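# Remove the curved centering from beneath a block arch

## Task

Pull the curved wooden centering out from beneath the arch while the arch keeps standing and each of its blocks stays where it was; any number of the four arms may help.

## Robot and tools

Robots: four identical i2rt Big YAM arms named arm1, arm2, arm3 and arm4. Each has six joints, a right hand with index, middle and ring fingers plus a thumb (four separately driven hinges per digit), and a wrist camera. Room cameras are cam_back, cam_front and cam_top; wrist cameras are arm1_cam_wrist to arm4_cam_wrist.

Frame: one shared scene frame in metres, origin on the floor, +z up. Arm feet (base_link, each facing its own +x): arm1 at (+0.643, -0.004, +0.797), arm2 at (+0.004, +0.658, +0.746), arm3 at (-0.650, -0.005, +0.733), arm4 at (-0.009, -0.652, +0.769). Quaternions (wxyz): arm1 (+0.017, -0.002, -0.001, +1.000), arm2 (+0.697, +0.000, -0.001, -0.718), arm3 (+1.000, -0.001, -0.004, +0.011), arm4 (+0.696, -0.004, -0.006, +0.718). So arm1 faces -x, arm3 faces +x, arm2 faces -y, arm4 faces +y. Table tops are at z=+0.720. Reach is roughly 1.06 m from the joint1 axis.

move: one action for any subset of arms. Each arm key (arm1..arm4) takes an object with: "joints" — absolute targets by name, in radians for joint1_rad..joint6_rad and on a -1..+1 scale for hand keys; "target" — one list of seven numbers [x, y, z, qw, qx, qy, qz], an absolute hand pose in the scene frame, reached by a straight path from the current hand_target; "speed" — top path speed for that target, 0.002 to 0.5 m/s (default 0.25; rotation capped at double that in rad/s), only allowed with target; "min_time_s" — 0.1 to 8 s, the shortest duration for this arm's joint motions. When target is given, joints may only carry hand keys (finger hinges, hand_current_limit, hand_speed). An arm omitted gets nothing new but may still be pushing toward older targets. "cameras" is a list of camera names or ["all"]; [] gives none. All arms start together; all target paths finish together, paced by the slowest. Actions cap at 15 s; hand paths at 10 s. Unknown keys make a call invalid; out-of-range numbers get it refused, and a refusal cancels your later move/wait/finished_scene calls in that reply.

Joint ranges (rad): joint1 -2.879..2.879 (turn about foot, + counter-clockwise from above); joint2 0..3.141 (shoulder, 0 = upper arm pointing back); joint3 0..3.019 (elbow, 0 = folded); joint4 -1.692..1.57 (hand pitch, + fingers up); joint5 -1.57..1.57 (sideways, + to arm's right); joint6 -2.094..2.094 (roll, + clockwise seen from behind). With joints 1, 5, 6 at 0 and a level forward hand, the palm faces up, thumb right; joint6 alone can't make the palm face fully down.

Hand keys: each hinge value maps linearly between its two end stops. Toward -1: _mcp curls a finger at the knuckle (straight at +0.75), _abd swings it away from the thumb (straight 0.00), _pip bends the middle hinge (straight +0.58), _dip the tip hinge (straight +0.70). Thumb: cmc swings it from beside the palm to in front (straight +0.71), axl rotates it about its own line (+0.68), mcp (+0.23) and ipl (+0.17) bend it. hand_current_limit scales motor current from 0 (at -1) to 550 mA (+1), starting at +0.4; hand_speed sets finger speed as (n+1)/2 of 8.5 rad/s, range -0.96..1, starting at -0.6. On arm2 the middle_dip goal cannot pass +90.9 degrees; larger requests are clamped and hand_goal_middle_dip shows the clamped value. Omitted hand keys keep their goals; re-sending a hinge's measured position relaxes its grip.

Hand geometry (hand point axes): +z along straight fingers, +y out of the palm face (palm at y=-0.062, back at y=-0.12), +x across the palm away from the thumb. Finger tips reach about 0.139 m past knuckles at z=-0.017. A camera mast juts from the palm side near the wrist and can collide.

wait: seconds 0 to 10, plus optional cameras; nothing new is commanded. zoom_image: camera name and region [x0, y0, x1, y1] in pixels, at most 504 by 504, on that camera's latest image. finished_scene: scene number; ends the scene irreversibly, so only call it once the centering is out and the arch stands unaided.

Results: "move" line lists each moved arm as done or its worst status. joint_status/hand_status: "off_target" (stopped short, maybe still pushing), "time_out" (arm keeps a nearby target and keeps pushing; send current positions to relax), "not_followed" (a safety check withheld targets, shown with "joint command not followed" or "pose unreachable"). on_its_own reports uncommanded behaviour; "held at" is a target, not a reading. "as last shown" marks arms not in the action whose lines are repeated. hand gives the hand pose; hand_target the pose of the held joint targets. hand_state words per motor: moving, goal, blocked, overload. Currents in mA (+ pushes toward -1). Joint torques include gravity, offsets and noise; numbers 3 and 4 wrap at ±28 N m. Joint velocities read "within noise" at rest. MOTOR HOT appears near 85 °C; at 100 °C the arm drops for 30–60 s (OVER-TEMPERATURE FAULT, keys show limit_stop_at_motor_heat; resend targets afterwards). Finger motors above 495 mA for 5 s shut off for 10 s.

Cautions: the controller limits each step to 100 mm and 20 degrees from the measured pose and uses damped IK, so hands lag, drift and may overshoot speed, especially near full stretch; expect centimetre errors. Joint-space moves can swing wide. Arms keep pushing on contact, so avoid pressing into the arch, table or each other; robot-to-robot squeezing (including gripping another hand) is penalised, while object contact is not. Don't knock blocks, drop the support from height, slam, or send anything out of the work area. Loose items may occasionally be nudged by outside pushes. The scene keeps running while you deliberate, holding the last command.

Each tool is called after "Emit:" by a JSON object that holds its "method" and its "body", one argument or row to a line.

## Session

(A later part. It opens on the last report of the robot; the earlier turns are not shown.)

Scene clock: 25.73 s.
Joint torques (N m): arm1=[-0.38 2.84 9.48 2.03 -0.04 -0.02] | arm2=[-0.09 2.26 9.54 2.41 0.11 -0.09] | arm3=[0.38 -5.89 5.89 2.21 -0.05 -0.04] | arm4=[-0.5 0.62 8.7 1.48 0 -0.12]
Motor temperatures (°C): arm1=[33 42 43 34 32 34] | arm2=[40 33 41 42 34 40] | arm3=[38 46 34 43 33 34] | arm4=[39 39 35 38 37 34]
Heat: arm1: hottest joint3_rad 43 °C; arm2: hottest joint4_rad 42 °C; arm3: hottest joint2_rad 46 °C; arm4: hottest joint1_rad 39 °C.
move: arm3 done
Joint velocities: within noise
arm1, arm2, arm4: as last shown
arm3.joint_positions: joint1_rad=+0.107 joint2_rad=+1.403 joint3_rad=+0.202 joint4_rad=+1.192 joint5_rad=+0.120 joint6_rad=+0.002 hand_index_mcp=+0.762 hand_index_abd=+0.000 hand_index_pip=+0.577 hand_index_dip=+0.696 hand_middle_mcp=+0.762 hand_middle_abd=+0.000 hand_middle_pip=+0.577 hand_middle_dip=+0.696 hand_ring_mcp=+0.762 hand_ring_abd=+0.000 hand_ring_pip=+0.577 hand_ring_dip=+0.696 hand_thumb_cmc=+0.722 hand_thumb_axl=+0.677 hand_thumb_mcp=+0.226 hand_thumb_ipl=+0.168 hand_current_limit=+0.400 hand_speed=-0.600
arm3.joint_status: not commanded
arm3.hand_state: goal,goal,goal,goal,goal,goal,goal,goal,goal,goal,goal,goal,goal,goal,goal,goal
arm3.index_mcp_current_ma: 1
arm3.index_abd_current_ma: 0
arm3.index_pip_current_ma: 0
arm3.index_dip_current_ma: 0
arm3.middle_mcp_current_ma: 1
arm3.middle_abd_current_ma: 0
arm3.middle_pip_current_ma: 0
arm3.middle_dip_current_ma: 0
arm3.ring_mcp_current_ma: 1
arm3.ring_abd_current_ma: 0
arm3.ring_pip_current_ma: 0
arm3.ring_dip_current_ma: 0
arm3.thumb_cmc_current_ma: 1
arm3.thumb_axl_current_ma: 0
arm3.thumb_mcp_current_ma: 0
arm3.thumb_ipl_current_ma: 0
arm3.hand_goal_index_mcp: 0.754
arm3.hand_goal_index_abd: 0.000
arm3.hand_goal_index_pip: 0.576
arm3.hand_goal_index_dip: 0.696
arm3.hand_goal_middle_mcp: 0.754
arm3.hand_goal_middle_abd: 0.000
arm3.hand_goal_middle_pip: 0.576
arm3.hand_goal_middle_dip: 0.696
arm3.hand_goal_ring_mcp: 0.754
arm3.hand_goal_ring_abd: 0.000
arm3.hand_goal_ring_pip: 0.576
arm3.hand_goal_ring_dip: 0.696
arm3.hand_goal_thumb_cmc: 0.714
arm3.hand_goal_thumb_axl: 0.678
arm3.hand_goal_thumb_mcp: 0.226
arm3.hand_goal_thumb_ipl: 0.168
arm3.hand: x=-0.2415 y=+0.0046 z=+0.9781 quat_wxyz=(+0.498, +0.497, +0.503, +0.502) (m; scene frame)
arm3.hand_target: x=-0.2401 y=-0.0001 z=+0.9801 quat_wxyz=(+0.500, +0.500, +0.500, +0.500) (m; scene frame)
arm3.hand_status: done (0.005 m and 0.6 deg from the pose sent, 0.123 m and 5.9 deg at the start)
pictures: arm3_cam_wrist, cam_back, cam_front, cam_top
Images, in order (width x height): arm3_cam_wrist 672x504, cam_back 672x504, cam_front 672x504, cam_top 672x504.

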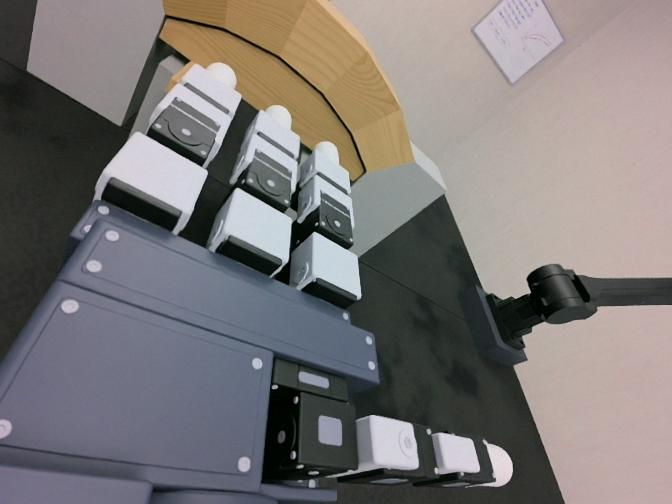

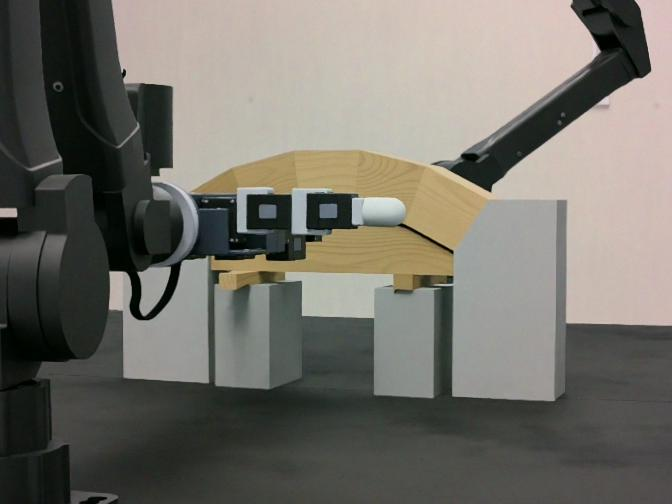

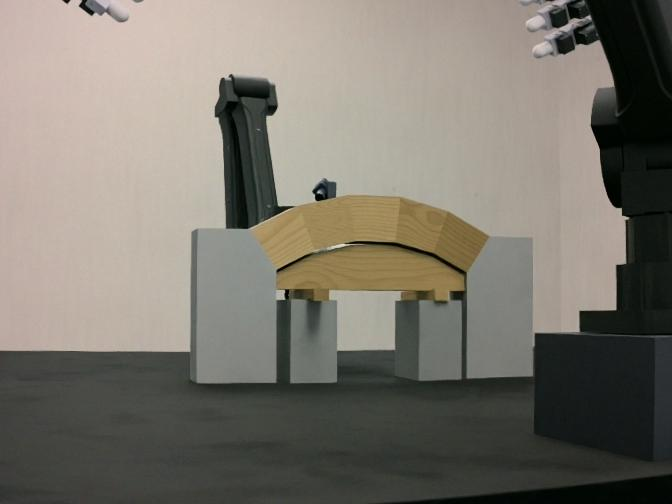

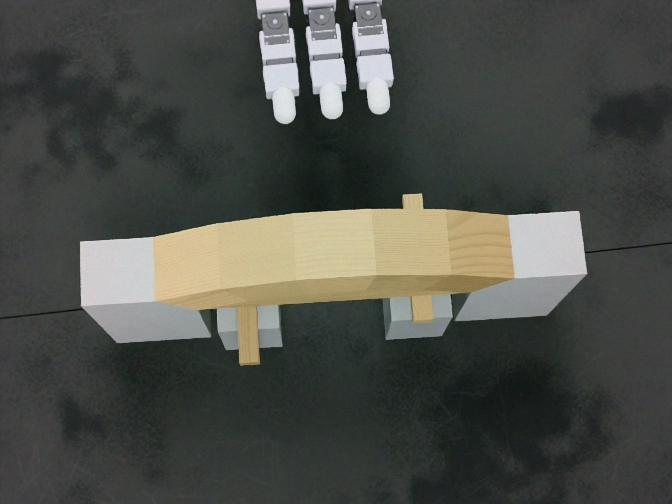

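Emit:
{"method": "move", "body": {
  "arm3": {"target": [-0.24, 0.0, 0.88, 0.5, 0.5, 0.5, 0.5], "speed": 0.1},
  "cameras": ["arm3_cam_wrist", "cam_back", "cam_front", "cam_top"]
}}

Scene clock: 27.43 s.
Joint torques (N m): arm1=[-0.85 2.78 9.62 1.98 -0.07 -0.02] | arm2=[-0.09 2.32 9.52 2.41 0.11 -0.1] | arm3=[1.38 -6.77 1.06 3.38 0.12 0.08] | arm4=[-0.5 0.56 8.7 1.46 0 -0.12]
Motor temperatures (°C): arm1=[33 42 43 34 32 34] | arm2=[40 33 42 42 34 40] | arm3=[38 46 34 43 33 34] | arm4=[39 39 35 38 37 34]
Heat: arm1: hottest joint3_rad 43 °C; arm2: hottest joint3_rad 42 °C; arm3: hottest joint2_rad 46 °C; arm4: hottest joint1_rad 39 °C.
move: arm3 off_target
Joint velocities: within noise
arm1, arm2, arm4: as last shown
arm3.joint_positions: joint1_rad=+0.107 joint2_rad=+1.868 joint3_rad=+0.198 joint4_rad=+1.546 joint5_rad=+0.136 joint6_rad=+0.020 hand_index_mcp=+0.762 hand_index_abd=+0.000 hand_index_pip=+0.577 hand_index_dip=+0.696 hand_middle_mcp=+0.762 hand_middle_abd=+0.000 hand_middle_pip=+0.577 hand_middle_dip=+0.696 hand_ring_mcp=+0.762 hand_ring_abd=+0.000 hand_ring_pip=+0.577 hand_ring_dip=+0.696 hand_thumb_cmc=+0.722 hand_thumb_axl=+0.677 hand_thumb_mcp=+0.226 hand_thumb_ipl=+0.168 hand_current_limit=+0.400 hand_speed=-0.600
arm3.joint_status: not commanded
arm3.hand_state: goal,goal,goal,goal,goal,goal,goal,goal,goal,goal,goal,goal,goal,goal,goal,goal
arm3.index_mcp_current_ma: 1
arm3.index_abd_current_ma: 0
arm3.index_pip_current_ma: 0
arm3.index_dip_current_ma: 0
arm3.middle_mcp_current_ma: 1
arm3.middle_abd_current_ma: 0
arm3.middle_pip_current_ma: 0
arm3.middle_dip_current_ma: 0
arm3.ring_mcp_current_ma: 1
arm3.ring_abd_current_ma: 0
arm3.ring_pip_current_ma: 0
arm3.ring_dip_current_ma: 0
arm3.thumb_cmc_current_ma: 1
arm3.thumb_axl_current_ma: 0
arm3.thumb_mcp_current_ma: 0
arm3.thumb_ipl_current_ma: 0
arm3.hand_goal_index_mcp: 0.754
arm3.hand_goal_index_abd: 0.000
arm3.hand_goal_index_pip: 0.576
arm3.hand_goal_index_dip: 0.696
arm3.hand_goal_middle_mcp: 0.754
arm3.hand_goal_middle_abd: 0.000
arm3.hand_goal_middle_pip: 0.576
arm3.hand_goal_middle_dip: 0.696
arm3.hand_goal_ring_mcp: 0.754
arm3.hand_goal_ring_abd: 0.000
arm3.hand_goal_ring_pip: 0.576
arm3.hand_goal_ring_dip: 0.696
arm3.hand_goal_thumb_cmc: 0.714
arm3.hand_goal_thumb_axl: 0.678
arm3.hand_goal_thumb_mcp: 0.226
arm3.hand_goal_thumb_ipl: 0.168
arm3.hand: x=-0.2371 y=+0.0004 z=+0.8830 quat_wxyz=(+0.472, +0.530, +0.525, +0.469) (m; scene frame)
arm3.hand_target: x=-0.2396 y=-0.0001 z=+0.8808 quat_wxyz=(+0.470, +0.532, +0.523, +0.470) (m; scene frame)
arm3.hand_status: off_target (0.004 m and 6.6 deg from the pose sent, 0.098 m and 0.6 deg at the start; a joint's target at an end of its range on 29 of 48 steps)
pictures: arm3_cam_wrist, cam_back, cam_front, cam_top
Images, in order (width x height): arm3_cam_wrist 672x504, cam_back 672x504, cam_front 672x504, cam_top 672x504.

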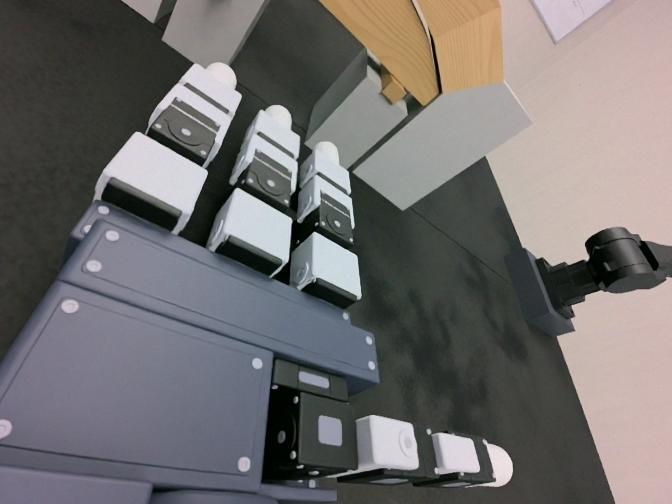

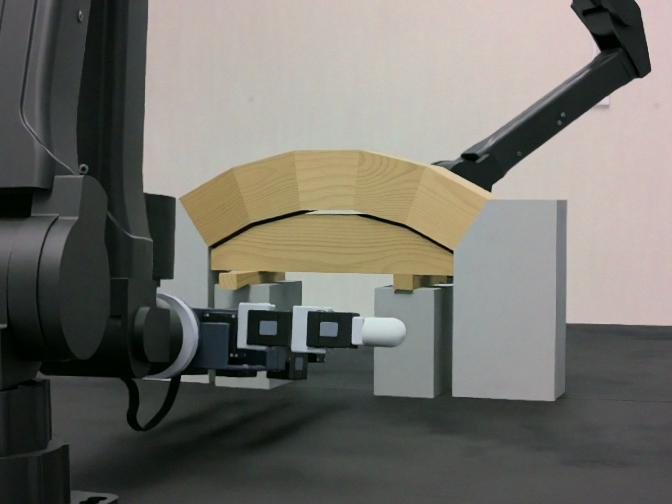

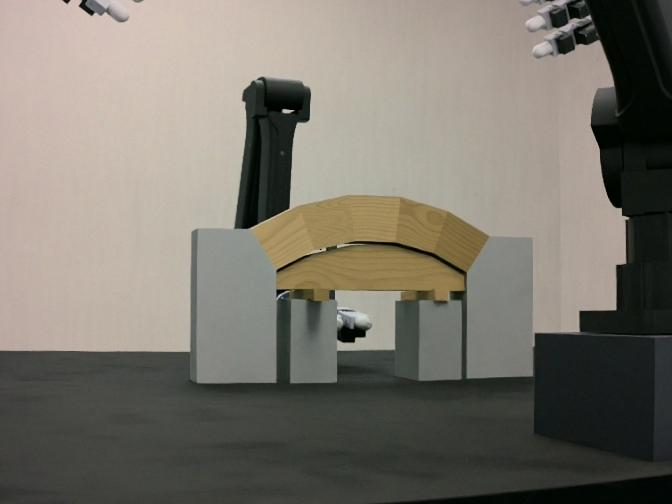

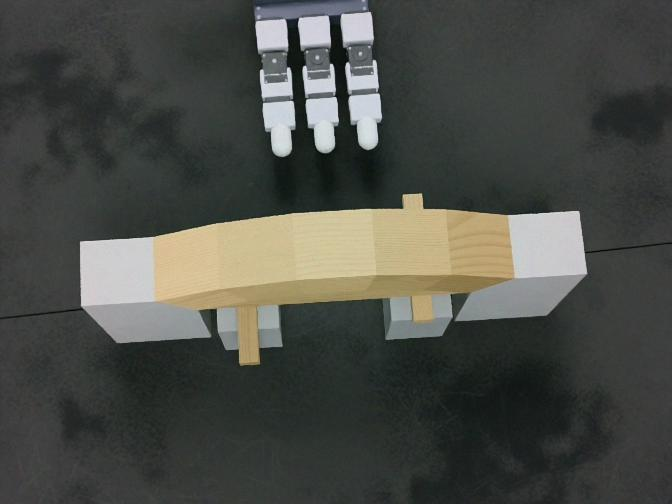

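Emit:
{"method": "move", "body": {
  "arm3": {"target": [-0.19, -0.004, 0.942, 0.51015, 0.51015, 0.48964, 0.48964], "speed": 0.1},
  "cameras": ["arm3_cam_wrist", "cam_back", "cam_front", "cam_top"]
}}

Scene clock: 37.97 s.
Joint torques (N m): arm1=[-0.85 2.43 9.47 2.06 -0.06 -0.02] | arm2=[-0.09 2.37 9.52 2.41 0.11 -0.1] | arm3=[0.32 -8.29 5.27 2.47 0.06 -0.13] | arm4=[-0.56 0.62 8.7 1.48 0.01 -0.12]
Motor temperatures (°C): arm1=[33 42 43 34 32 34] | arm2=[39 33 43 42 34 40] | arm3=[38 46 34 43 33 34] | arm4=[39 39 35 38 37 34]
Heat: arm1: hottest joint3_rad 43 °C; arm2: hottest joint3_rad 43 °C; arm3: hottest joint2_rad 46 °C; arm4: hottest joint1_rad 39 °C.
move: arm3 done
Joint velocities: within noise
arm1, arm2, arm4: as last shown
arm3.joint_positions: joint1_rad=+0.098 joint2_rad=+1.709 joint3_rad=+0.313 joint4_rad=+1.372 joint5_rad=+0.146 joint6_rad=+0.011 hand_index_mcp=+0.762 hand_index_abd=+0.000 hand_index_pip=+0.577 hand_index_dip=+0.696 hand_middle_mcp=+0.762 hand_middle_abd=+0.000 hand_middle_pip=+0.577 hand_middle_dip=+0.696 hand_ring_mcp=+0.762 hand_ring_abd=+0.000 hand_ring_pip=+0.577 hand_ring_dip=+0.696 hand_thumb_cmc=+0.722 hand_thumb_axl=+0.677 hand_thumb_mcp=+0.226 hand_thumb_ipl=+0.168 hand_current_limit=+0.400 hand_speed=-0.600
arm3.joint_status: not commanded
arm3.hand_state: goal,goal,goal,goal,goal,goal,goal,goal,goal,goal,goal,goal,goal,goal,goal,goal
arm3.index_mcp_current_ma: 1
arm3.index_abd_current_ma: 0
arm3.index_pip_current_ma: 0
arm3.index_dip_current_ma: 0
arm3.middle_mcp_current_ma: 1
arm3.middle_abd_current_ma: 0
arm3.middle_pip_current_ma: 0
arm3.middle_dip_current_ma: 0
arm3.ring_mcp_current_ma: 1
arm3.ring_abd_current_ma: 0
arm3.ring_pip_current_ma: 0
arm3.ring_dip_current_ma: 0
arm3.thumb_cmc_current_ma: 1
arm3.thumb_axl_current_ma: 0
arm3.thumb_mcp_current_ma: 0
arm3.thumb_ipl_current_ma: 0
arm3.hand_goal_index_mcp: 0.754
arm3.hand_goal_index_abd: 0.000
arm3.hand_goal_index_pip: 0.576
arm3.hand_goal_index_dip: 0.696
arm3.hand_goal_middle_mcp: 0.754
arm3.hand_goal_middle_abd: 0.000
arm3.hand_goal_middle_pip: 0.576
arm3.hand_goal_middle_dip: 0.696
arm3.hand_goal_ring_mcp: 0.754
arm3.hand_goal_ring_abd: 0.000
arm3.hand_goal_ring_pip: 0.576
arm3.hand_goal_ring_dip: 0.696
arm3.hand_goal_thumb_cmc: 0.714
arm3.hand_goal_thumb_axl: 0.678
arm3.hand_goal_thumb_mcp: 0.226
arm3.hand_goal_thumb_ipl: 0.168
arm3.hand: x=-0.1967 y=+0.0010 z=+0.9362 quat_wxyz=(+0.502, +0.511, +0.496, +0.491) (m; scene frame)
arm3.hand_target: x=-0.1902 y=-0.0040 z=+0.9421 quat_wxyz=(+0.510, +0.510, +0.490, +0.490) (m; scene frame)
arm3.hand_status: done (0.010 m and 1.2 deg from the pose sent, 0.076 m and 6.8 deg at the start)
pictures: arm3_cam_wrist, cam_back, cam_front, cam_top
Images, in order (width x height): arm3_cam_wrist 672x504, cam_back 672x504, cam_front 672x504, cam_top 672x504.

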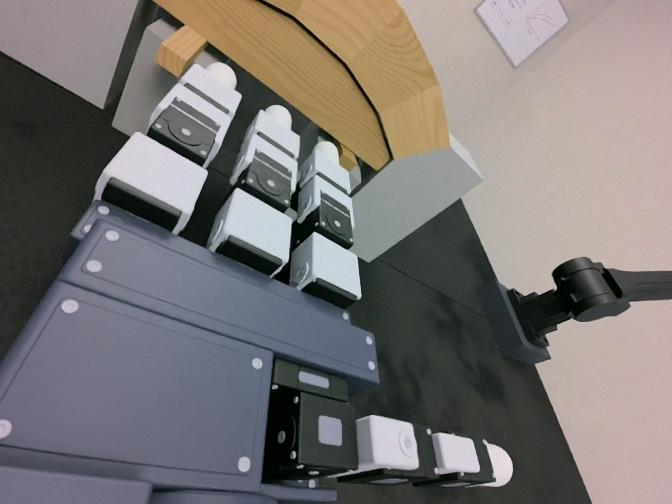

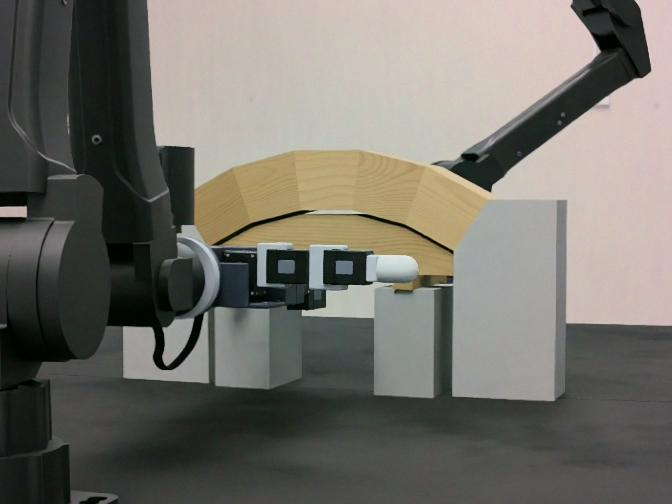

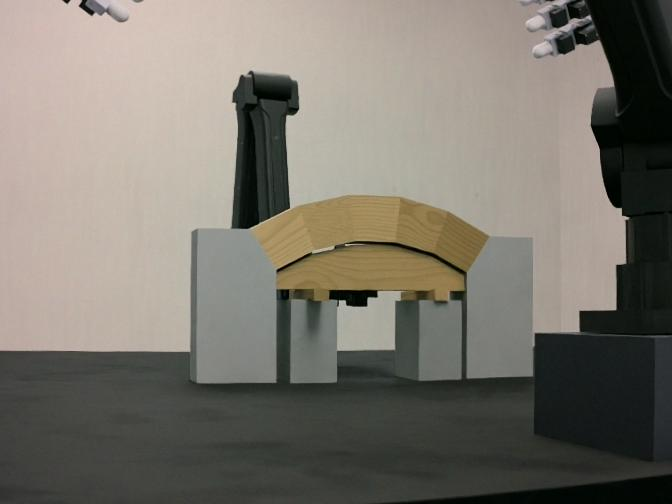

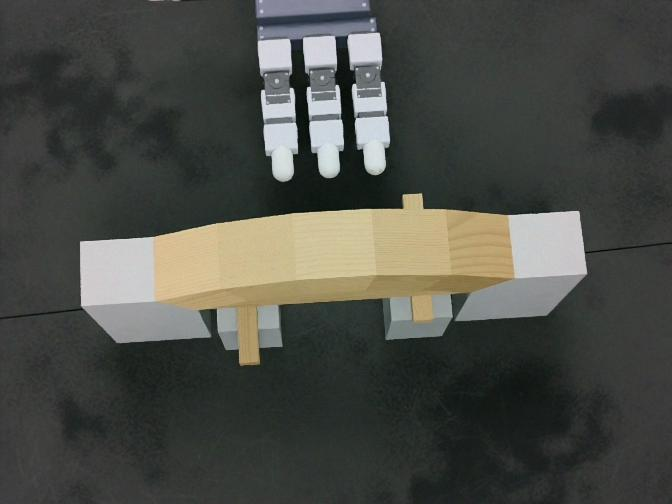

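Emit:
{"method": "move", "body": {
  "arm3": {"target": [-0.13, -0.009, 0.949, 0.51015, 0.51015, 0.48964, 0.48964], "speed": 0.05},
  "cameras": ["cam_front", "cam_top"]
}}

Scene clock: 40.10 s.
Joint torques (N m): arm1=[-0.79 2.49 9.59 2.11 -0.05 -0.03] | arm2=[-0.09 2.32 9.52 2.41 0.11 -0.09] | arm3=[0.44 -9.29 7.1 2.09 -0.02 -0.13] | arm4=[-0.56 0.67 8.75 1.48 0 -0.12]
Motor temperatures (°C): arm1=[33 42 44 34 32 34] | arm2=[39 33 43 42 34 40] | arm3=[38 46 34 43 33 34] | arm4=[39 39 35 38 37 34]
Heat: arm1: hottest joint3_rad 44 °C; arm2: hottest joint3_rad 43 °C; arm3: hottest joint2_rad 46 °C; arm4: hottest joint1_rad 39 °C.
move: arm3 off_target
Joint velocities: within noise
arm1, arm2, arm4: as last shown
arm3.joint_positions: joint1_rad=+0.065 joint2_rad=+1.729 joint3_rad=+0.467 joint4_rad=+1.253 joint5_rad=+0.118 joint6_rad=+0.010 hand_index_mcp=+0.762 hand_index_abd=+0.000 hand_index_pip=+0.577 hand_index_dip=+0.696 hand_middle_mcp=+0.762 hand_middle_abd=+0.000 hand_middle_pip=+0.577 hand_middle_dip=+0.696 hand_ring_mcp=+0.762 hand_ring_abd=+0.000 hand_ring_pip=+0.577 hand_ring_dip=+0.696 hand_thumb_cmc=+0.722 hand_thumb_axl=+0.677 hand_thumb_mcp=+0.226 hand_thumb_ipl=+0.168 hand_current_limit=+0.400 hand_speed=-0.600
arm3.joint_status: not commanded
arm3.hand_state: goal,goal,goal,goal,goal,goal,goal,goal,goal,goal,goal,goal,goal,goal,goal,goal
arm3.index_mcp_current_ma: 1
arm3.index_abd_current_ma: 0
arm3.index_pip_current_ma: 0
arm3.index_dip_current_ma: 0
arm3.middle_mcp_current_ma: 1
arm3.middle_abd_current_ma: 0
arm3.middle_pip_current_ma: 0
arm3.middle_dip_current_ma: 0
arm3.ring_mcp_current_ma: 1
arm3.ring_abd_current_ma: 0
arm3.ring_pip_current_ma: 0
arm3.ring_dip_current_ma: 0
arm3.thumb_cmc_current_ma: 1
arm3.thumb_axl_current_ma: 0
arm3.thumb_mcp_current_ma: 0
arm3.thumb_ipl_current_ma: 0
arm3.hand_goal_index_mcp: 0.754
arm3.hand_goal_index_abd: 0.000
arm3.hand_goal_index_pip: 0.576
arm3.hand_goal_index_dip: 0.696
arm3.hand_goal_middle_mcp: 0.754
arm3.hand_goal_middle_abd: 0.000
arm3.hand_goal_middle_pip: 0.576
arm3.hand_goal_middle_dip: 0.696
arm3.hand_goal_ring_mcp: 0.754
arm3.hand_goal_ring_abd: 0.000
arm3.hand_goal_ring_pip: 0.576
arm3.hand_goal_ring_dip: 0.696
arm3.hand_goal_thumb_cmc: 0.714
arm3.hand_goal_thumb_axl: 0.678
arm3.hand_goal_thumb_mcp: 0.226
arm3.hand_goal_thumb_ipl: 0.168
arm3.hand: x=-0.1404 y=-0.0041 z=+0.9499 quat_wxyz=(+0.506, +0.509, +0.491, +0.494) (m; scene frame)
arm3.hand_target: x=-0.1304 y=-0.0090 z=+0.9490 quat_wxyz=(+0.510, +0.510, +0.490, +0.490) (m; scene frame)
arm3.hand_status: off_target (0.012 m and 0.7 deg from the pose sent, 0.069 m and 1.2 deg at the start)
pictures: cam_front, cam_top
Images, in order (width x height): cam_front 672x504, cam_top 672x504.

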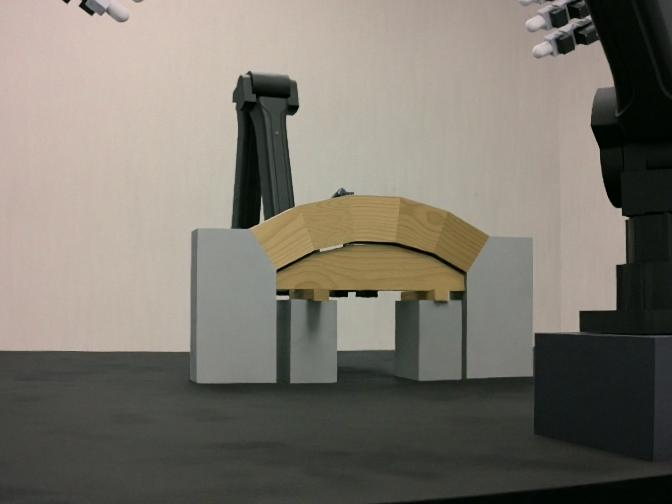

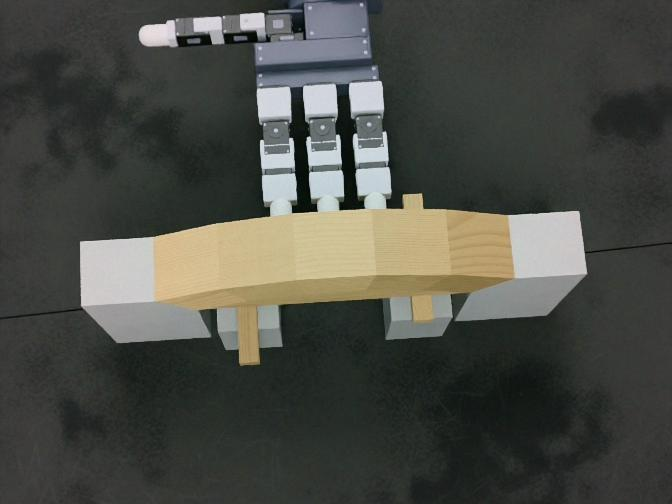

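Emit:
{"method": "move", "body": {
  "arm3": {"target": [-0.11, -0.0098, 0.949, 0.51015, 0.51015, 0.48964, 0.48964], "speed": 0.03},
  "cameras": ["cam_front", "cam_top"]
}}

Scene clock: 41.43 s.
Joint torques (N m): arm1=[-0.79 2.67 9.57 2 -0.04 -0.05] | arm2=[-0.09 2.26 9.52 2.41 0.11 -0.1] | arm3=[-0.38 -8.29 7.94 1.92 -0.08 -0.11] | arm4=[-0.56 0.67 8.69 1.47 0 -0.12]
Motor temperatures (°C): arm1=[33 42 44 34 32 34] | arm2=[39 33 43 42 34 40] | arm3=[38 46 34 43 33 34] | arm4=[39 39 35 38 37 34]
Heat: arm1: hottest joint3_rad 44 °C; arm2: hottest joint3_rad 43 °C; arm3: hottest joint2_rad 46 °C; arm4: hottest joint1_rad 39 °C.
move: arm3 off_target
Joint velocities: within noise
arm1.joint_positions: joint1_rad=-0.893 joint2_rad=+0.597 joint3_rad=+1.445 joint4_rad=-1.258 joint5_rad=-0.116 joint6_rad=+1.060 hand_index_mcp=+0.755 hand_index_abd=+0.001 hand_index_pip=+0.577 hand_index_dip=+0.696 hand_middle_mcp=+0.755 hand_middle_abd=+0.001 hand_middle_pip=+0.577 hand_middle_dip=+0.696 hand_ring_mcp=+0.755 hand_ring_abd=+0.001 hand_ring_pip=+0.577 hand_ring_dip=+0.696 hand_thumb_cmc=+0.715 hand_thumb_axl=+0.677 hand_thumb_mcp=+0.226 hand_thumb_ipl=+0.168 hand_current_limit=+0.400 hand_speed=-0.600
arm1.joint_status: not commanded
arm1.hand_state: goal,goal,goal,goal,goal,goal,goal,goal,goal,goal,goal,goal,goal,goal,goal,goal
arm1.index_mcp_current_ma: 0
arm1.index_abd_current_ma: 0
arm1.index_pip_current_ma: 0
arm1.index_dip_current_ma: 0
arm1.middle_mcp_current_ma: 0
arm1.middle_abd_current_ma: 0
arm1.middle_pip_current_ma: 0
arm1.middle_dip_current_ma: 0
arm1.ring_mcp_current_ma: 0
arm1.ring_abd_current_ma: 0
arm1.ring_pip_current_ma: 0
arm1.ring_dip_current_ma: 0
arm1.thumb_cmc_current_ma: 0
arm1.thumb_axl_current_ma: 0
arm1.thumb_mcp_current_ma: 0
arm1.thumb_ipl_current_ma: 0
arm1.hand_goal_index_mcp: 0.754
arm1.hand_goal_index_abd: 0.000
arm1.hand_goal_index_pip: 0.576
arm1.hand_goal_index_dip: 0.696
arm1.hand_goal_middle_mcp: 0.754
arm1.hand_goal_middle_abd: 0.000
arm1.hand_goal_middle_pip: 0.576
arm1.hand_goal_middle_dip: 0.696
arm1.hand_goal_ring_mcp: 0.754
arm1.hand_goal_ring_abd: 0.000
arm1.hand_goal_ring_pip: 0.576
arm1.hand_goal_ring_dip: 0.696
arm1.hand_goal_thumb_cmc: 0.714
arm1.hand_goal_thumb_axl: 0.678
arm1.hand_goal_thumb_mcp: 0.226
arm1.hand_goal_thumb_ipl: 0.168
arm1.hand: x=+0.5465 y=+0.2279 z=+1.4008 quat_wxyz=(-0.442, +0.141, +0.824, +0.325) (m; scene frame)
arm1.hand_target: x=+0.5490 y=+0.2245 z=+1.4115 quat_wxyz=(-0.449, +0.139, +0.818, +0.332) (m; scene frame)
arm1.hand_status: not commanded
arm2.joint_positions: joint1_rad=+0.026 joint2_rad=+0.643 joint3_rad=+1.411 joint4_rad=-1.287 joint5_rad=+0.093 joint6_rad=+1.162 hand_index_mcp=+0.755 hand_index_abd=+0.000 hand_index_pip=+0.577 hand_index_dip=+0.696 hand_middle_mcp=+0.755 hand_middle_abd=+0.000 hand_middle_pip=+0.577 hand_middle_dip=+0.696 hand_ring_mcp=+0.755 hand_ring_abd=+0.000 hand_ring_pip=+0.577 hand_ring_dip=+0.696 hand_thumb_cmc=+0.715 hand_thumb_axl=+0.677 hand_thumb_mcp=+0.226 hand_thumb_ipl=+0.168 hand_current_limit=+0.400 hand_speed=-0.600
arm2.joint_status: not commanded
arm2.hand_state: goal,goal,goal,goal,goal,goal,goal,goal,goal,goal,goal,goal,goal,goal,goal,goal
arm2.index_mcp_current_ma: 0
arm2.index_abd_current_ma: 0
arm2.index_pip_current_ma: 0
arm2.index_dip_current_ma: 0
arm2.middle_mcp_current_ma: 0
arm2.middle_abd_current_ma: 0
arm2.middle_pip_current_ma: 0
arm2.middle_dip_current_ma: 0
arm2.ring_mcp_current_ma: 0
arm2.ring_abd_current_ma: 0
arm2.ring_pip_current_ma: 0
arm2.ring_dip_current_ma: 0
arm2.thumb_cmc_current_ma: 0
arm2.thumb_axl_current_ma: 0
arm2.thumb_mcp_current_ma: 0
arm2.thumb_ipl_current_ma: 0
arm2.hand_goal_index_mcp: 0.754
arm2.hand_goal_index_abd: 0.000
arm2.hand_goal_index_pip: 0.576
arm2.hand_goal_index_dip: 0.696
arm2.hand_goal_middle_mcp: 0.754
arm2.hand_goal_middle_abd: 0.000
arm2.hand_goal_middle_pip: 0.576
arm2.hand_goal_middle_dip: 0.696
arm2.hand_goal_ring_mcp: 0.754
arm2.hand_goal_ring_abd: 0.000
arm2.hand_goal_ring_pip: 0.576
arm2.hand_goal_ring_dip: 0.696
arm2.hand_goal_thumb_cmc: 0.714
arm2.hand_goal_thumb_axl: 0.678
arm2.hand_goal_thumb_mcp: 0.226
arm2.hand_goal_thumb_ipl: 0.168
arm2.hand: x=-0.1014 y=+0.4106 z=+1.3164 quat_wxyz=(+0.442, +0.708, -0.495, +0.241) (m; scene frame)
arm2.hand_target: x=-0.1015 y=+0.4137 z=+1.3285 quat_wxyz=(+0.451, +0.702, -0.492, +0.248) (m; scene frame)
arm2.hand_status: not commanded
arm3.joint_positions: joint1_rad=+0.060 joint2_rad=+1.752 joint3_rad=+0.515 joint4_rad=+1.228 joint5_rad=+0.112 joint6_rad=+0.010 hand_index_mcp=+0.763 hand_index_abd=+0.000 hand_index_pip=+0.577 hand_index_dip=+0.696 hand_middle_mcp=+0.762 hand_middle_abd=+0.000 hand_middle_pip=+0.577 hand_middle_dip=+0.696 hand_ring_mcp=+0.761 hand_ring_abd=+0.000 hand_ring_pip=+0.576 hand_ring_dip=+0.696 hand_thumb_cmc=+0.722 hand_thumb_axl=+0.677 hand_thumb_mcp=+0.226 hand_thumb_ipl=+0.168 hand_current_limit=+0.400 hand_speed=-0.600
arm3.joint_status: not commanded
arm3.hand_state: goal,goal,goal,goal,goal,goal,goal,goal,goal,goal,goal,goal,goal,goal,goal,goal
arm3.index_mcp_current_ma: 1
arm3.index_abd_current_ma: 0
arm3.index_pip_current_ma: 0
arm3.index_dip_current_ma: 0
arm3.middle_mcp_current_ma: 1
arm3.middle_abd_current_ma: 0
arm3.middle_pip_current_ma: 0
arm3.middle_dip_current_ma: 0
arm3.ring_mcp_current_ma: 1
arm3.ring_abd_current_ma: 0
arm3.ring_pip_current_ma: 0
arm3.ring_dip_current_ma: 0
arm3.thumb_cmc_current_ma: 1
arm3.thumb_axl_current_ma: 0
arm3.thumb_mcp_current_ma: 0
arm3.thumb_ipl_current_ma: 0
arm3.hand_goal_index_mcp: 0.754
arm3.hand_goal_index_abd: 0.000
arm3.hand_goal_index_pip: 0.576
arm3.hand_goal_index_dip: 0.696
arm3.hand_goal_middle_mcp: 0.754
arm3.hand_goal_middle_abd: 0.000
arm3.hand_goal_middle_pip: 0.576
arm3.hand_goal_middle_dip: 0.696
arm3.hand_goal_ring_mcp: 0.754
arm3.hand_goal_ring_abd: 0.000
arm3.hand_goal_ring_pip: 0.576
arm3.hand_goal_ring_dip: 0.696
arm3.hand_goal_thumb_cmc: 0.714
arm3.hand_goal_thumb_axl: 0.678
arm3.hand_goal_thumb_mcp: 0.226
arm3.hand_goal_thumb_ipl: 0.168
arm3.hand: x=-0.1231 y=-0.0045 z=+0.9498 quat_wxyz=(+0.506, +0.509, +0.491, +0.494) (m; scene frame)
arm3.hand_target: x=-0.1106 y=-0.0098 z=+0.9490 quat_wxyz=(+0.510, +0.510, +0.490, +0.490) (m; scene frame)
arm3.hand_status: off_target (0.014 m and 0.8 deg from the pose sent, 0.031 m and 0.7 deg at the start)
arm4.joint_positions: joint1_rad=+0.002 joint2_rad=+0.640 joint3_rad=+1.352 joint4_rad=-1.260 joint5_rad=-0.057 joint6_rad=+1.182 hand_index_mcp=+0.754 hand_index_abd=+0.000 hand_index_pip=+0.577 hand_index_dip=+0.696 hand_middle_mcp=+0.754 hand_middle_abd=+0.000 hand_middle_pip=+0.577 hand_middle_dip=+0.696 hand_ring_mcp=+0.754 hand_ring_abd=+0.000 hand_ring_pip=+0.577 hand_ring_dip=+0.696 hand_thumb_cmc=+0.714 hand_thumb_axl=+0.677 hand_thumb_mcp=+0.226 hand_thumb_ipl=+0.168 hand_current_limit=+0.400 hand_speed=-0.600
arm4.joint_status: not commanded
arm4.hand_state: goal,goal,goal,goal,goal,goal,goal,goal,goal,goal,goal,goal,goal,goal,goal,goal
arm4.index_mcp_current_ma: 0
arm4.index_abd_current_ma: 0
arm4.index_pip_current_ma: 0
arm4.index_dip_current_ma: 0
arm4.middle_mcp_current_ma: 0
arm4.middle_abd_current_ma: 0
arm4.middle_pip_current_ma: 0
arm4.middle_dip_current_ma: 0
arm4.ring_mcp_current_ma: 0
arm4.ring_abd_current_ma: 0
arm4.ring_pip_current_ma: 0
arm4.ring_dip_current_ma: 0
arm4.thumb_cmc_current_ma: 0
arm4.thumb_axl_current_ma: 0
arm4.thumb_mcp_current_ma: 0
arm4.thumb_ipl_current_ma: 0
arm4.hand_goal_index_mcp: 0.754
arm4.hand_goal_index_abd: 0.000
arm4.hand_goal_index_pip: 0.576
arm4.hand_goal_index_dip: 0.696
arm4.hand_goal_middle_mcp: 0.754
arm4.hand_goal_middle_abd: 0.000
arm4.hand_goal_middle_pip: 0.576
arm4.hand_goal_middle_dip: 0.696
arm4.hand_goal_ring_mcp: 0.754
arm4.hand_goal_ring_abd: 0.000
arm4.hand_goal_ring_pip: 0.576
arm4.hand_goal_ring_dip: 0.696
arm4.hand_goal_thumb_cmc: 0.714
arm4.hand_goal_thumb_axl: 0.678
arm4.hand_goal_thumb_mcp: 0.226
arm4.hand_goal_thumb_ipl: 0.168
arm4.hand: x=+0.0525 y=-0.3823 z=+1.3097 quat_wxyz=(-0.296, +0.459, +0.741, +0.392) (m; scene frame)
arm4.hand_target: x=+0.0524 y=-0.3847 z=+1.3217 quat_wxyz=(-0.302, +0.455, +0.736, +0.401) (m; scene frame)
arm4.hand_status: not commanded
pictures: cam_front, cam_top
Images, in order (width x height): cam_front 672x504, cam_top 672x504.

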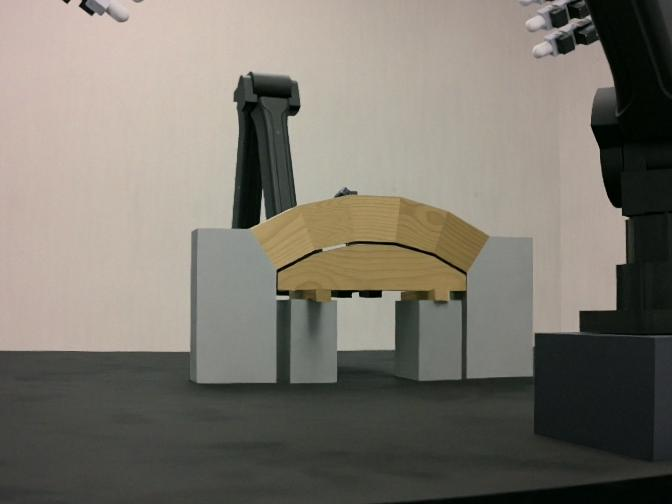

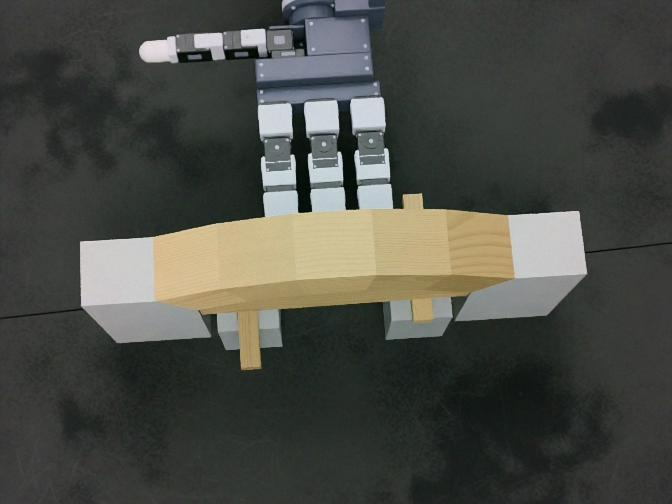

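Emit:
{"method": "move", "body": {
  "arm3": {"target": [-0.09, -0.0106, 0.949, 0.51015, 0.51015, 0.48964, 0.48964], "speed": 0.03},
  "cameras": ["cam_front", "cam_top"]
}}

Emit:
{"method": "zoom_image", "body": {
  "camera": "cam_top",
  "region": [140, 180, 520, 380]
}}

Emit:
{"method": "zoom_image", "body": {
  "camera": "cam_front",
  "region": [240, 180, 500, 320]
}}

Scene clock: 42.90 s.
Joint torques (N m): arm1=[-0.97 2.49 9.58 2.1 -0.03 -0.03] | arm2=[-0.09 2.26 9.52 2.41 0.11 -0.09] | arm3=[0.03 -9.11 8.21 2.1 -0.1 -0.1] | arm4=[-0.5 0.56 8.72 1.48 0 -0.11]
Motor temperatures (°C): arm1=[33 42 44 34 32 34] | arm2=[39 33 43 42 34 40] | arm3=[38 46 34 43 33 34] | arm4=[39 39 35 38 37 34]
Heat: arm1: hottest joint3_rad 44 °C; arm2: hottest joint3_rad 43 °C; arm3: hottest joint2_rad 46 °C; arm4: hottest joint1_rad 39 °C.
move: arm3 off_target
Joint velocities: within noise
arm1, arm2, arm4: as last shown
arm3.joint_positions: joint1_rad=+0.054 joint2_rad=+1.778 joint3_rad=+0.569 joint4_rad=+1.201 joint5_rad=+0.106 joint6_rad=+0.010 hand_index_mcp=+0.764 hand_index_abd=+0.000 hand_index_pip=+0.577 hand_index_dip=+0.696 hand_middle_mcp=+0.762 hand_middle_abd=+0.000 hand_middle_pip=+0.577 hand_middle_dip=+0.696 hand_ring_mcp=+0.757 hand_ring_abd=+0.000 hand_ring_pip=+0.575 hand_ring_dip=+0.695 hand_thumb_cmc=+0.722 hand_thumb_axl=+0.677 hand_thumb_mcp=+0.226 hand_thumb_ipl=+0.168 hand_current_limit=+0.400 hand_speed=-0.600
arm3.joint_status: not commanded
arm3.hand_state: goal,goal,goal,goal,goal,goal,goal,goal,goal,goal,goal,goal,goal,goal,goal,goal
arm3.index_mcp_current_ma: 2
arm3.index_abd_current_ma: 0
arm3.index_pip_current_ma: 0
arm3.index_dip_current_ma: 0
arm3.middle_mcp_current_ma: 1
arm3.middle_abd_current_ma: 0
arm3.middle_pip_current_ma: 0
arm3.middle_dip_current_ma: 0
arm3.ring_mcp_current_ma: 0
arm3.ring_abd_current_ma: 0
arm3.ring_pip_current_ma: 0
arm3.ring_dip_current_ma: 0
arm3.thumb_cmc_current_ma: 1
arm3.thumb_axl_current_ma: 0
arm3.thumb_mcp_current_ma: 0
arm3.thumb_ipl_current_ma: 0
arm3.hand_goal_index_mcp: 0.754
arm3.hand_goal_index_abd: 0.000
arm3.hand_goal_index_pip: 0.576
arm3.hand_goal_index_dip: 0.696
arm3.hand_goal_middle_mcp: 0.754
arm3.hand_goal_middle_abd: 0.000
arm3.hand_goal_middle_pip: 0.576
arm3.hand_goal_middle_dip: 0.696
arm3.hand_goal_ring_mcp: 0.754
arm3.hand_goal_ring_abd: 0.000
arm3.hand_goal_ring_pip: 0.576
arm3.hand_goal_ring_dip: 0.696
arm3.hand_goal_thumb_cmc: 0.714
arm3.hand_goal_thumb_axl: 0.678
arm3.hand_goal_thumb_mcp: 0.226
arm3.hand_goal_thumb_ipl: 0.168
arm3.hand: x=-0.1038 y=-0.0051 z=+0.9500 quat_wxyz=(+0.506, +0.509, +0.491, +0.494) (m; scene frame)
arm3.hand_target: x=-0.0908 y=-0.0106 z=+0.9491 quat_wxyz=(+0.510, +0.510, +0.490, +0.490) (m; scene frame)
arm3.hand_status: off_target (0.015 m and 0.8 deg from the pose sent, 0.034 m and 0.8 deg at the start)
pictures: cam_front, cam_top
Images, in order (width x height): cam_front 672x504, cam_top 672x504.

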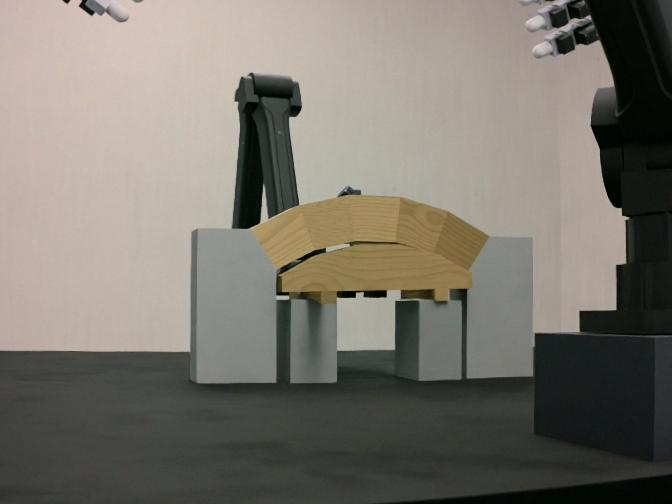

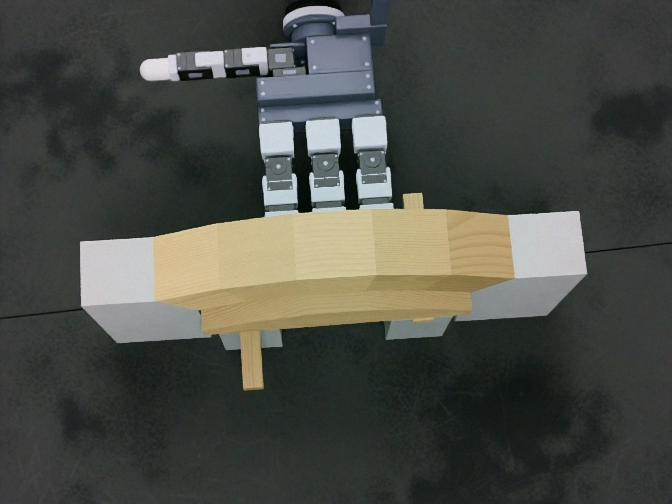

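Scaled by 1.326 from the camera's 672x504 image, which has a finer 960x720 frame.

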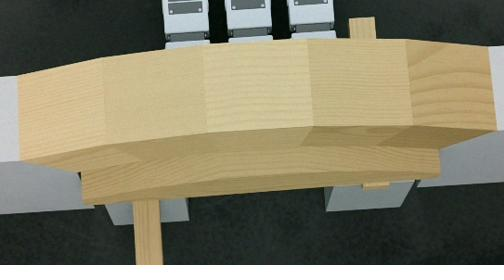

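Scaled by 1.938 from the camera's 672x504 image, which has a finer 960x720 frame.

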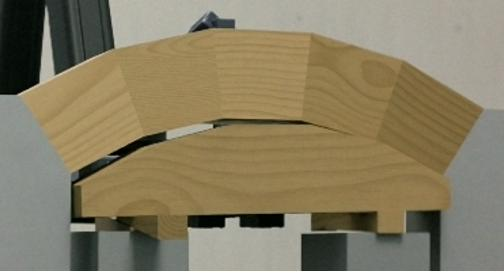

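Emit:
{"method": "move", "body": {
  "arm3": {"target": [-0.26, -0.003, 0.955, 0.51015, 0.51015, 0.48964, 0.48964], "speed": 0.1},
  "cameras": ["cam_back", "cam_front", "cam_top"]
}}

Scene clock: 46.97 s.
Joint torques (N m): arm1=[-0.79 2.49 9.55 1.92 -0.04 -0.03] | arm2=[-0.09 2.32 9.54 2.41 0.11 -0.1] | arm3=[1.73 -6.65 3.45 3.19 0.05 -0.05] | arm4=[-0.62 0.62 8.69 1.47 0 -0.11]
Motor temperatures (°C): arm1=[33 42 44 34 32 34] | arm2=[39 33 43 42 34 40] | arm3=[38 47 34 42 33 33] | arm4=[39 39 36 38 37 33]
Heat: arm1: hottest joint3_rad 44 °C; arm2: hottest joint3_rad 43 °C; arm3: hottest joint2_rad 47 °C; arm4: hottest joint1_rad 39 °C.
move: arm3 done
Joint velocities: within noise
arm1, arm2, arm4: as last shown
arm3.joint_positions: joint1_rad=+0.109 joint2_rad=+1.543 joint3_rad=+0.156 joint4_rad=+1.360 joint5_rad=+0.184 joint6_rad=+0.010 hand_index_mcp=+0.764 hand_index_abd=+0.000 hand_index_pip=+0.577 hand_index_dip=+0.696 hand_middle_mcp=+0.762 hand_middle_abd=+0.000 hand_middle_pip=+0.577 hand_middle_dip=+0.696 hand_ring_mcp=+0.761 hand_ring_abd=+0.000 hand_ring_pip=+0.576 hand_ring_dip=+0.695 hand_thumb_cmc=+0.722 hand_thumb_axl=+0.677 hand_thumb_mcp=+0.226 hand_thumb_ipl=+0.168 hand_current_limit=+0.400 hand_speed=-0.600
arm3.joint_status: not commanded
arm3.hand_state: goal,goal,goal,goal,goal,goal,goal,goal,goal,goal,goal,goal,goal,goal,goal,goal
arm3.index_mcp_current_ma: 2
arm3.index_abd_current_ma: 0
arm3.index_pip_current_ma: 0
arm3.index_dip_current_ma: 0
arm3.middle_mcp_current_ma: 1
arm3.middle_abd_current_ma: 0
arm3.middle_pip_current_ma: 0
arm3.middle_dip_current_ma: 0
arm3.ring_mcp_current_ma: 1
arm3.ring_abd_current_ma: 0
arm3.ring_pip_current_ma: 0
arm3.ring_dip_current_ma: 0
arm3.thumb_cmc_current_ma: 1
arm3.thumb_axl_current_ma: 0
arm3.thumb_mcp_current_ma: 0
arm3.thumb_ipl_current_ma: 0
arm3.hand_goal_index_mcp: 0.754
arm3.hand_goal_index_abd: 0.000
arm3.hand_goal_index_pip: 0.576
arm3.hand_goal_index_dip: 0.696
arm3.hand_goal_middle_mcp: 0.754
arm3.hand_goal_middle_abd: 0.000
arm3.hand_goal_middle_pip: 0.576
arm3.hand_goal_middle_dip: 0.696
arm3.hand_goal_ring_mcp: 0.754
arm3.hand_goal_ring_abd: 0.000
arm3.hand_goal_ring_pip: 0.576
arm3.hand_goal_ring_dip: 0.696
arm3.hand_goal_thumb_cmc: 0.714
arm3.hand_goal_thumb_axl: 0.678
arm3.hand_goal_thumb_mcp: 0.226
arm3.hand_goal_thumb_ipl: 0.168
arm3.hand: x=-0.2561 y=-0.0079 z=+0.9501 quat_wxyz=(+0.507, +0.518, +0.490, +0.483) (m; scene frame)
arm3.hand_target: x=-0.2600 y=-0.0031 z=+0.9550 quat_wxyz=(+0.510, +0.510, +0.490, +0.490) (m; scene frame)
arm3.hand_status: done (0.008 m and 1.2 deg from the pose sent, 0.156 m and 0.8 deg at the start)
pictures: cam_back, cam_front, cam_top
Images, in order (width x height): cam_back 672x504, cam_front 672x504, cam_top 672x504.

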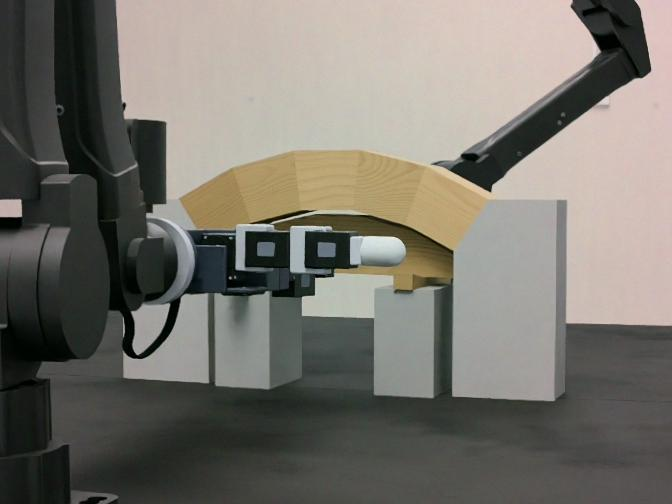

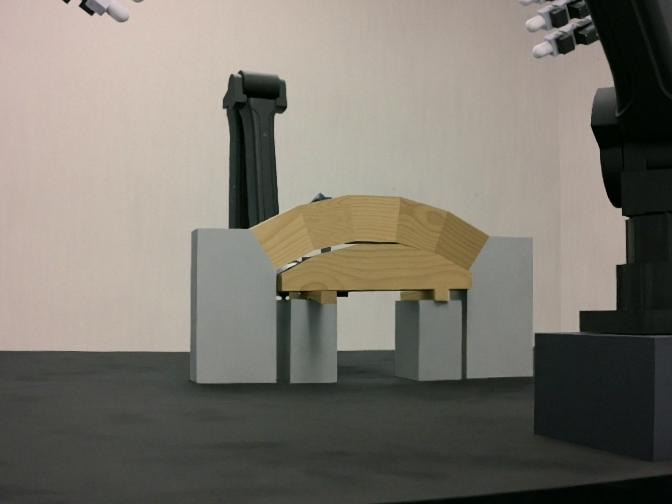

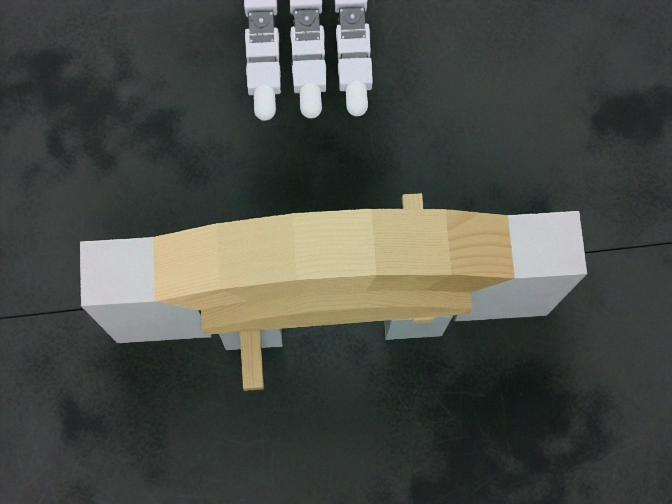

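Emit:
{"method": "move", "body": {
  "arm1": {"joints": {"joint1_rad": 0.0, "joint5_rad": 0.0, "joint6_rad": 0.0, "hand_ring_mcp": -1.0, "hand_ring_pip": 0.358, "hand_ring_dip": -0.609}, "min_time_s": 3},
  "cameras": ["arm1_cam_wrist", "cam_front"]
}}

Scene clock: 51.53 s.
Joint torques (N m): arm1=[-0.21 2.55 9.62 1.98 0.11 -0.1] | arm2=[-0.09 2.32 9.52 2.43 0.11 -0.09] | arm3=[2.08 -6.71 3.48 3.23 0.13 -0.1] | arm4=[-0.62 0.67 8.69 1.48 0 -0.12]
Motor temperatures (°C): arm1=[33 42 44 34 32 34] | arm2=[39 33 44 42 34 39] | arm3=[38 47 34 42 33 33] | arm4=[39 39 36 38 37 33]
Heat: arm1: hottest joint3_rad 44 °C; arm2: hottest joint3_rad 44 °C; arm3: hottest joint2_rad 47 °C; arm4: hottest joint1_rad 39 °C.
move: arm1 done
Joint velocities: within noise
arm1.joint_positions: joint1_rad=-0.008 joint2_rad=+0.597 joint3_rad=+1.445 joint4_rad=-1.258 joint5_rad=-0.003 joint6_rad=+0.010 hand_index_mcp=+0.759 hand_index_abd=+0.001 hand_index_pip=+0.577 hand_index_dip=+0.696 hand_middle_mcp=+0.760 hand_middle_abd=+0.001 hand_middle_pip=+0.577 hand_middle_dip=+0.696 hand_ring_mcp=-0.985 hand_ring_abd=+0.001 hand_ring_pip=+0.361 hand_ring_dip=-0.605 hand_thumb_cmc=+0.720 hand_thumb_axl=+0.677 hand_thumb_mcp=+0.226 hand_thumb_ipl=+0.168 hand_current_limit=+0.400 hand_speed=-0.600
arm1.joint_status: all done
arm1.hand_state: goal,goal,goal,goal,goal,goal,goal,goal,goal,goal,goal,goal,goal,goal,goal,goal
arm1.index_mcp_current_ma: 1
arm1.index_abd_current_ma: 0
arm1.index_pip_current_ma: 0
arm1.index_dip_current_ma: 0
arm1.middle_mcp_current_ma: 1
arm1.middle_abd_current_ma: 0
arm1.middle_pip_current_ma: 0
arm1.middle_dip_current_ma: 0
arm1.ring_mcp_current_ma: 4
arm1.ring_abd_current_ma: 0
arm1.ring_pip_current_ma: 0
arm1.ring_dip_current_ma: 0
arm1.thumb_cmc_current_ma: 1
arm1.thumb_axl_current_ma: 0
arm1.thumb_mcp_current_ma: 0
arm1.thumb_ipl_current_ma: 0
arm1.hand_goal_index_mcp: 0.754
arm1.hand_goal_index_abd: 0.000
arm1.hand_goal_index_pip: 0.576
arm1.hand_goal_index_dip: 0.696
arm1.hand_goal_middle_mcp: 0.754
arm1.hand_goal_middle_abd: 0.000
arm1.hand_goal_middle_pip: 0.576
arm1.hand_goal_middle_dip: 0.696
arm1.hand_goal_ring_mcp: -1.000
arm1.hand_goal_ring_abd: 0.000
arm1.hand_goal_ring_pip: 0.358
arm1.hand_goal_ring_dip: -0.608
arm1.hand_goal_thumb_cmc: 0.714
arm1.hand_goal_thumb_axl: 0.678
arm1.hand_goal_thumb_mcp: 0.226
arm1.hand_goal_thumb_ipl: 0.168
arm1.hand: x=+0.3808 y=+0.0285 z=+1.4609 quat_wxyz=(-0.380, -0.578, +0.606, +0.392) (m; scene frame)
arm1.hand_target: x=+0.3862 y=+0.0261 z=+1.4723 quat_wxyz=(-0.386, -0.578, +0.597, +0.401) (m; scene frame)
arm1.hand_status: not commanded
arm2, arm3, arm4: as last shown
arm3.hand: x=-0.2562 y=-0.0079 z=+0.9501 quat_wxyz=(+0.508, +0.518, +0.490, +0.483) (m; scene frame)
arm3.hand_target: x=-0.2599 y=-0.0032 z=+0.9550 quat_wxyz=(+0.510, +0.510, +0.490, +0.490) (m; scene frame)
pictures: arm1_cam_wrist, cam_front
Images, in order (width x height): arm1_cam_wrist 672x504, cam_front 672x504.

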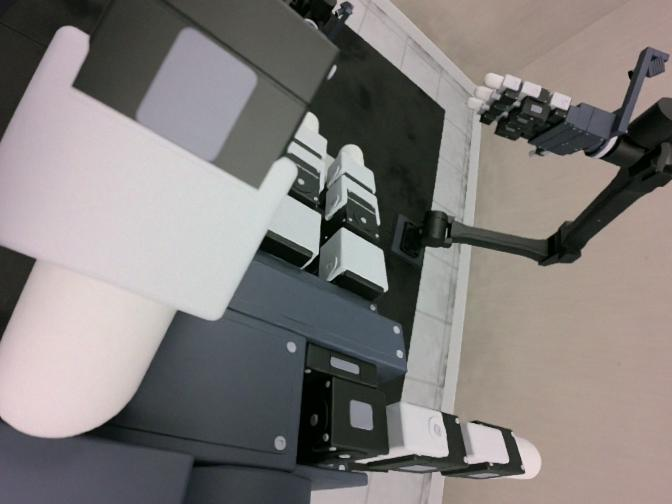

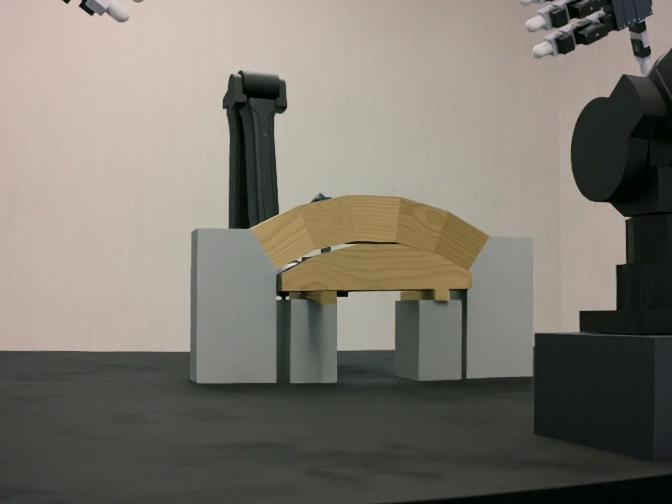

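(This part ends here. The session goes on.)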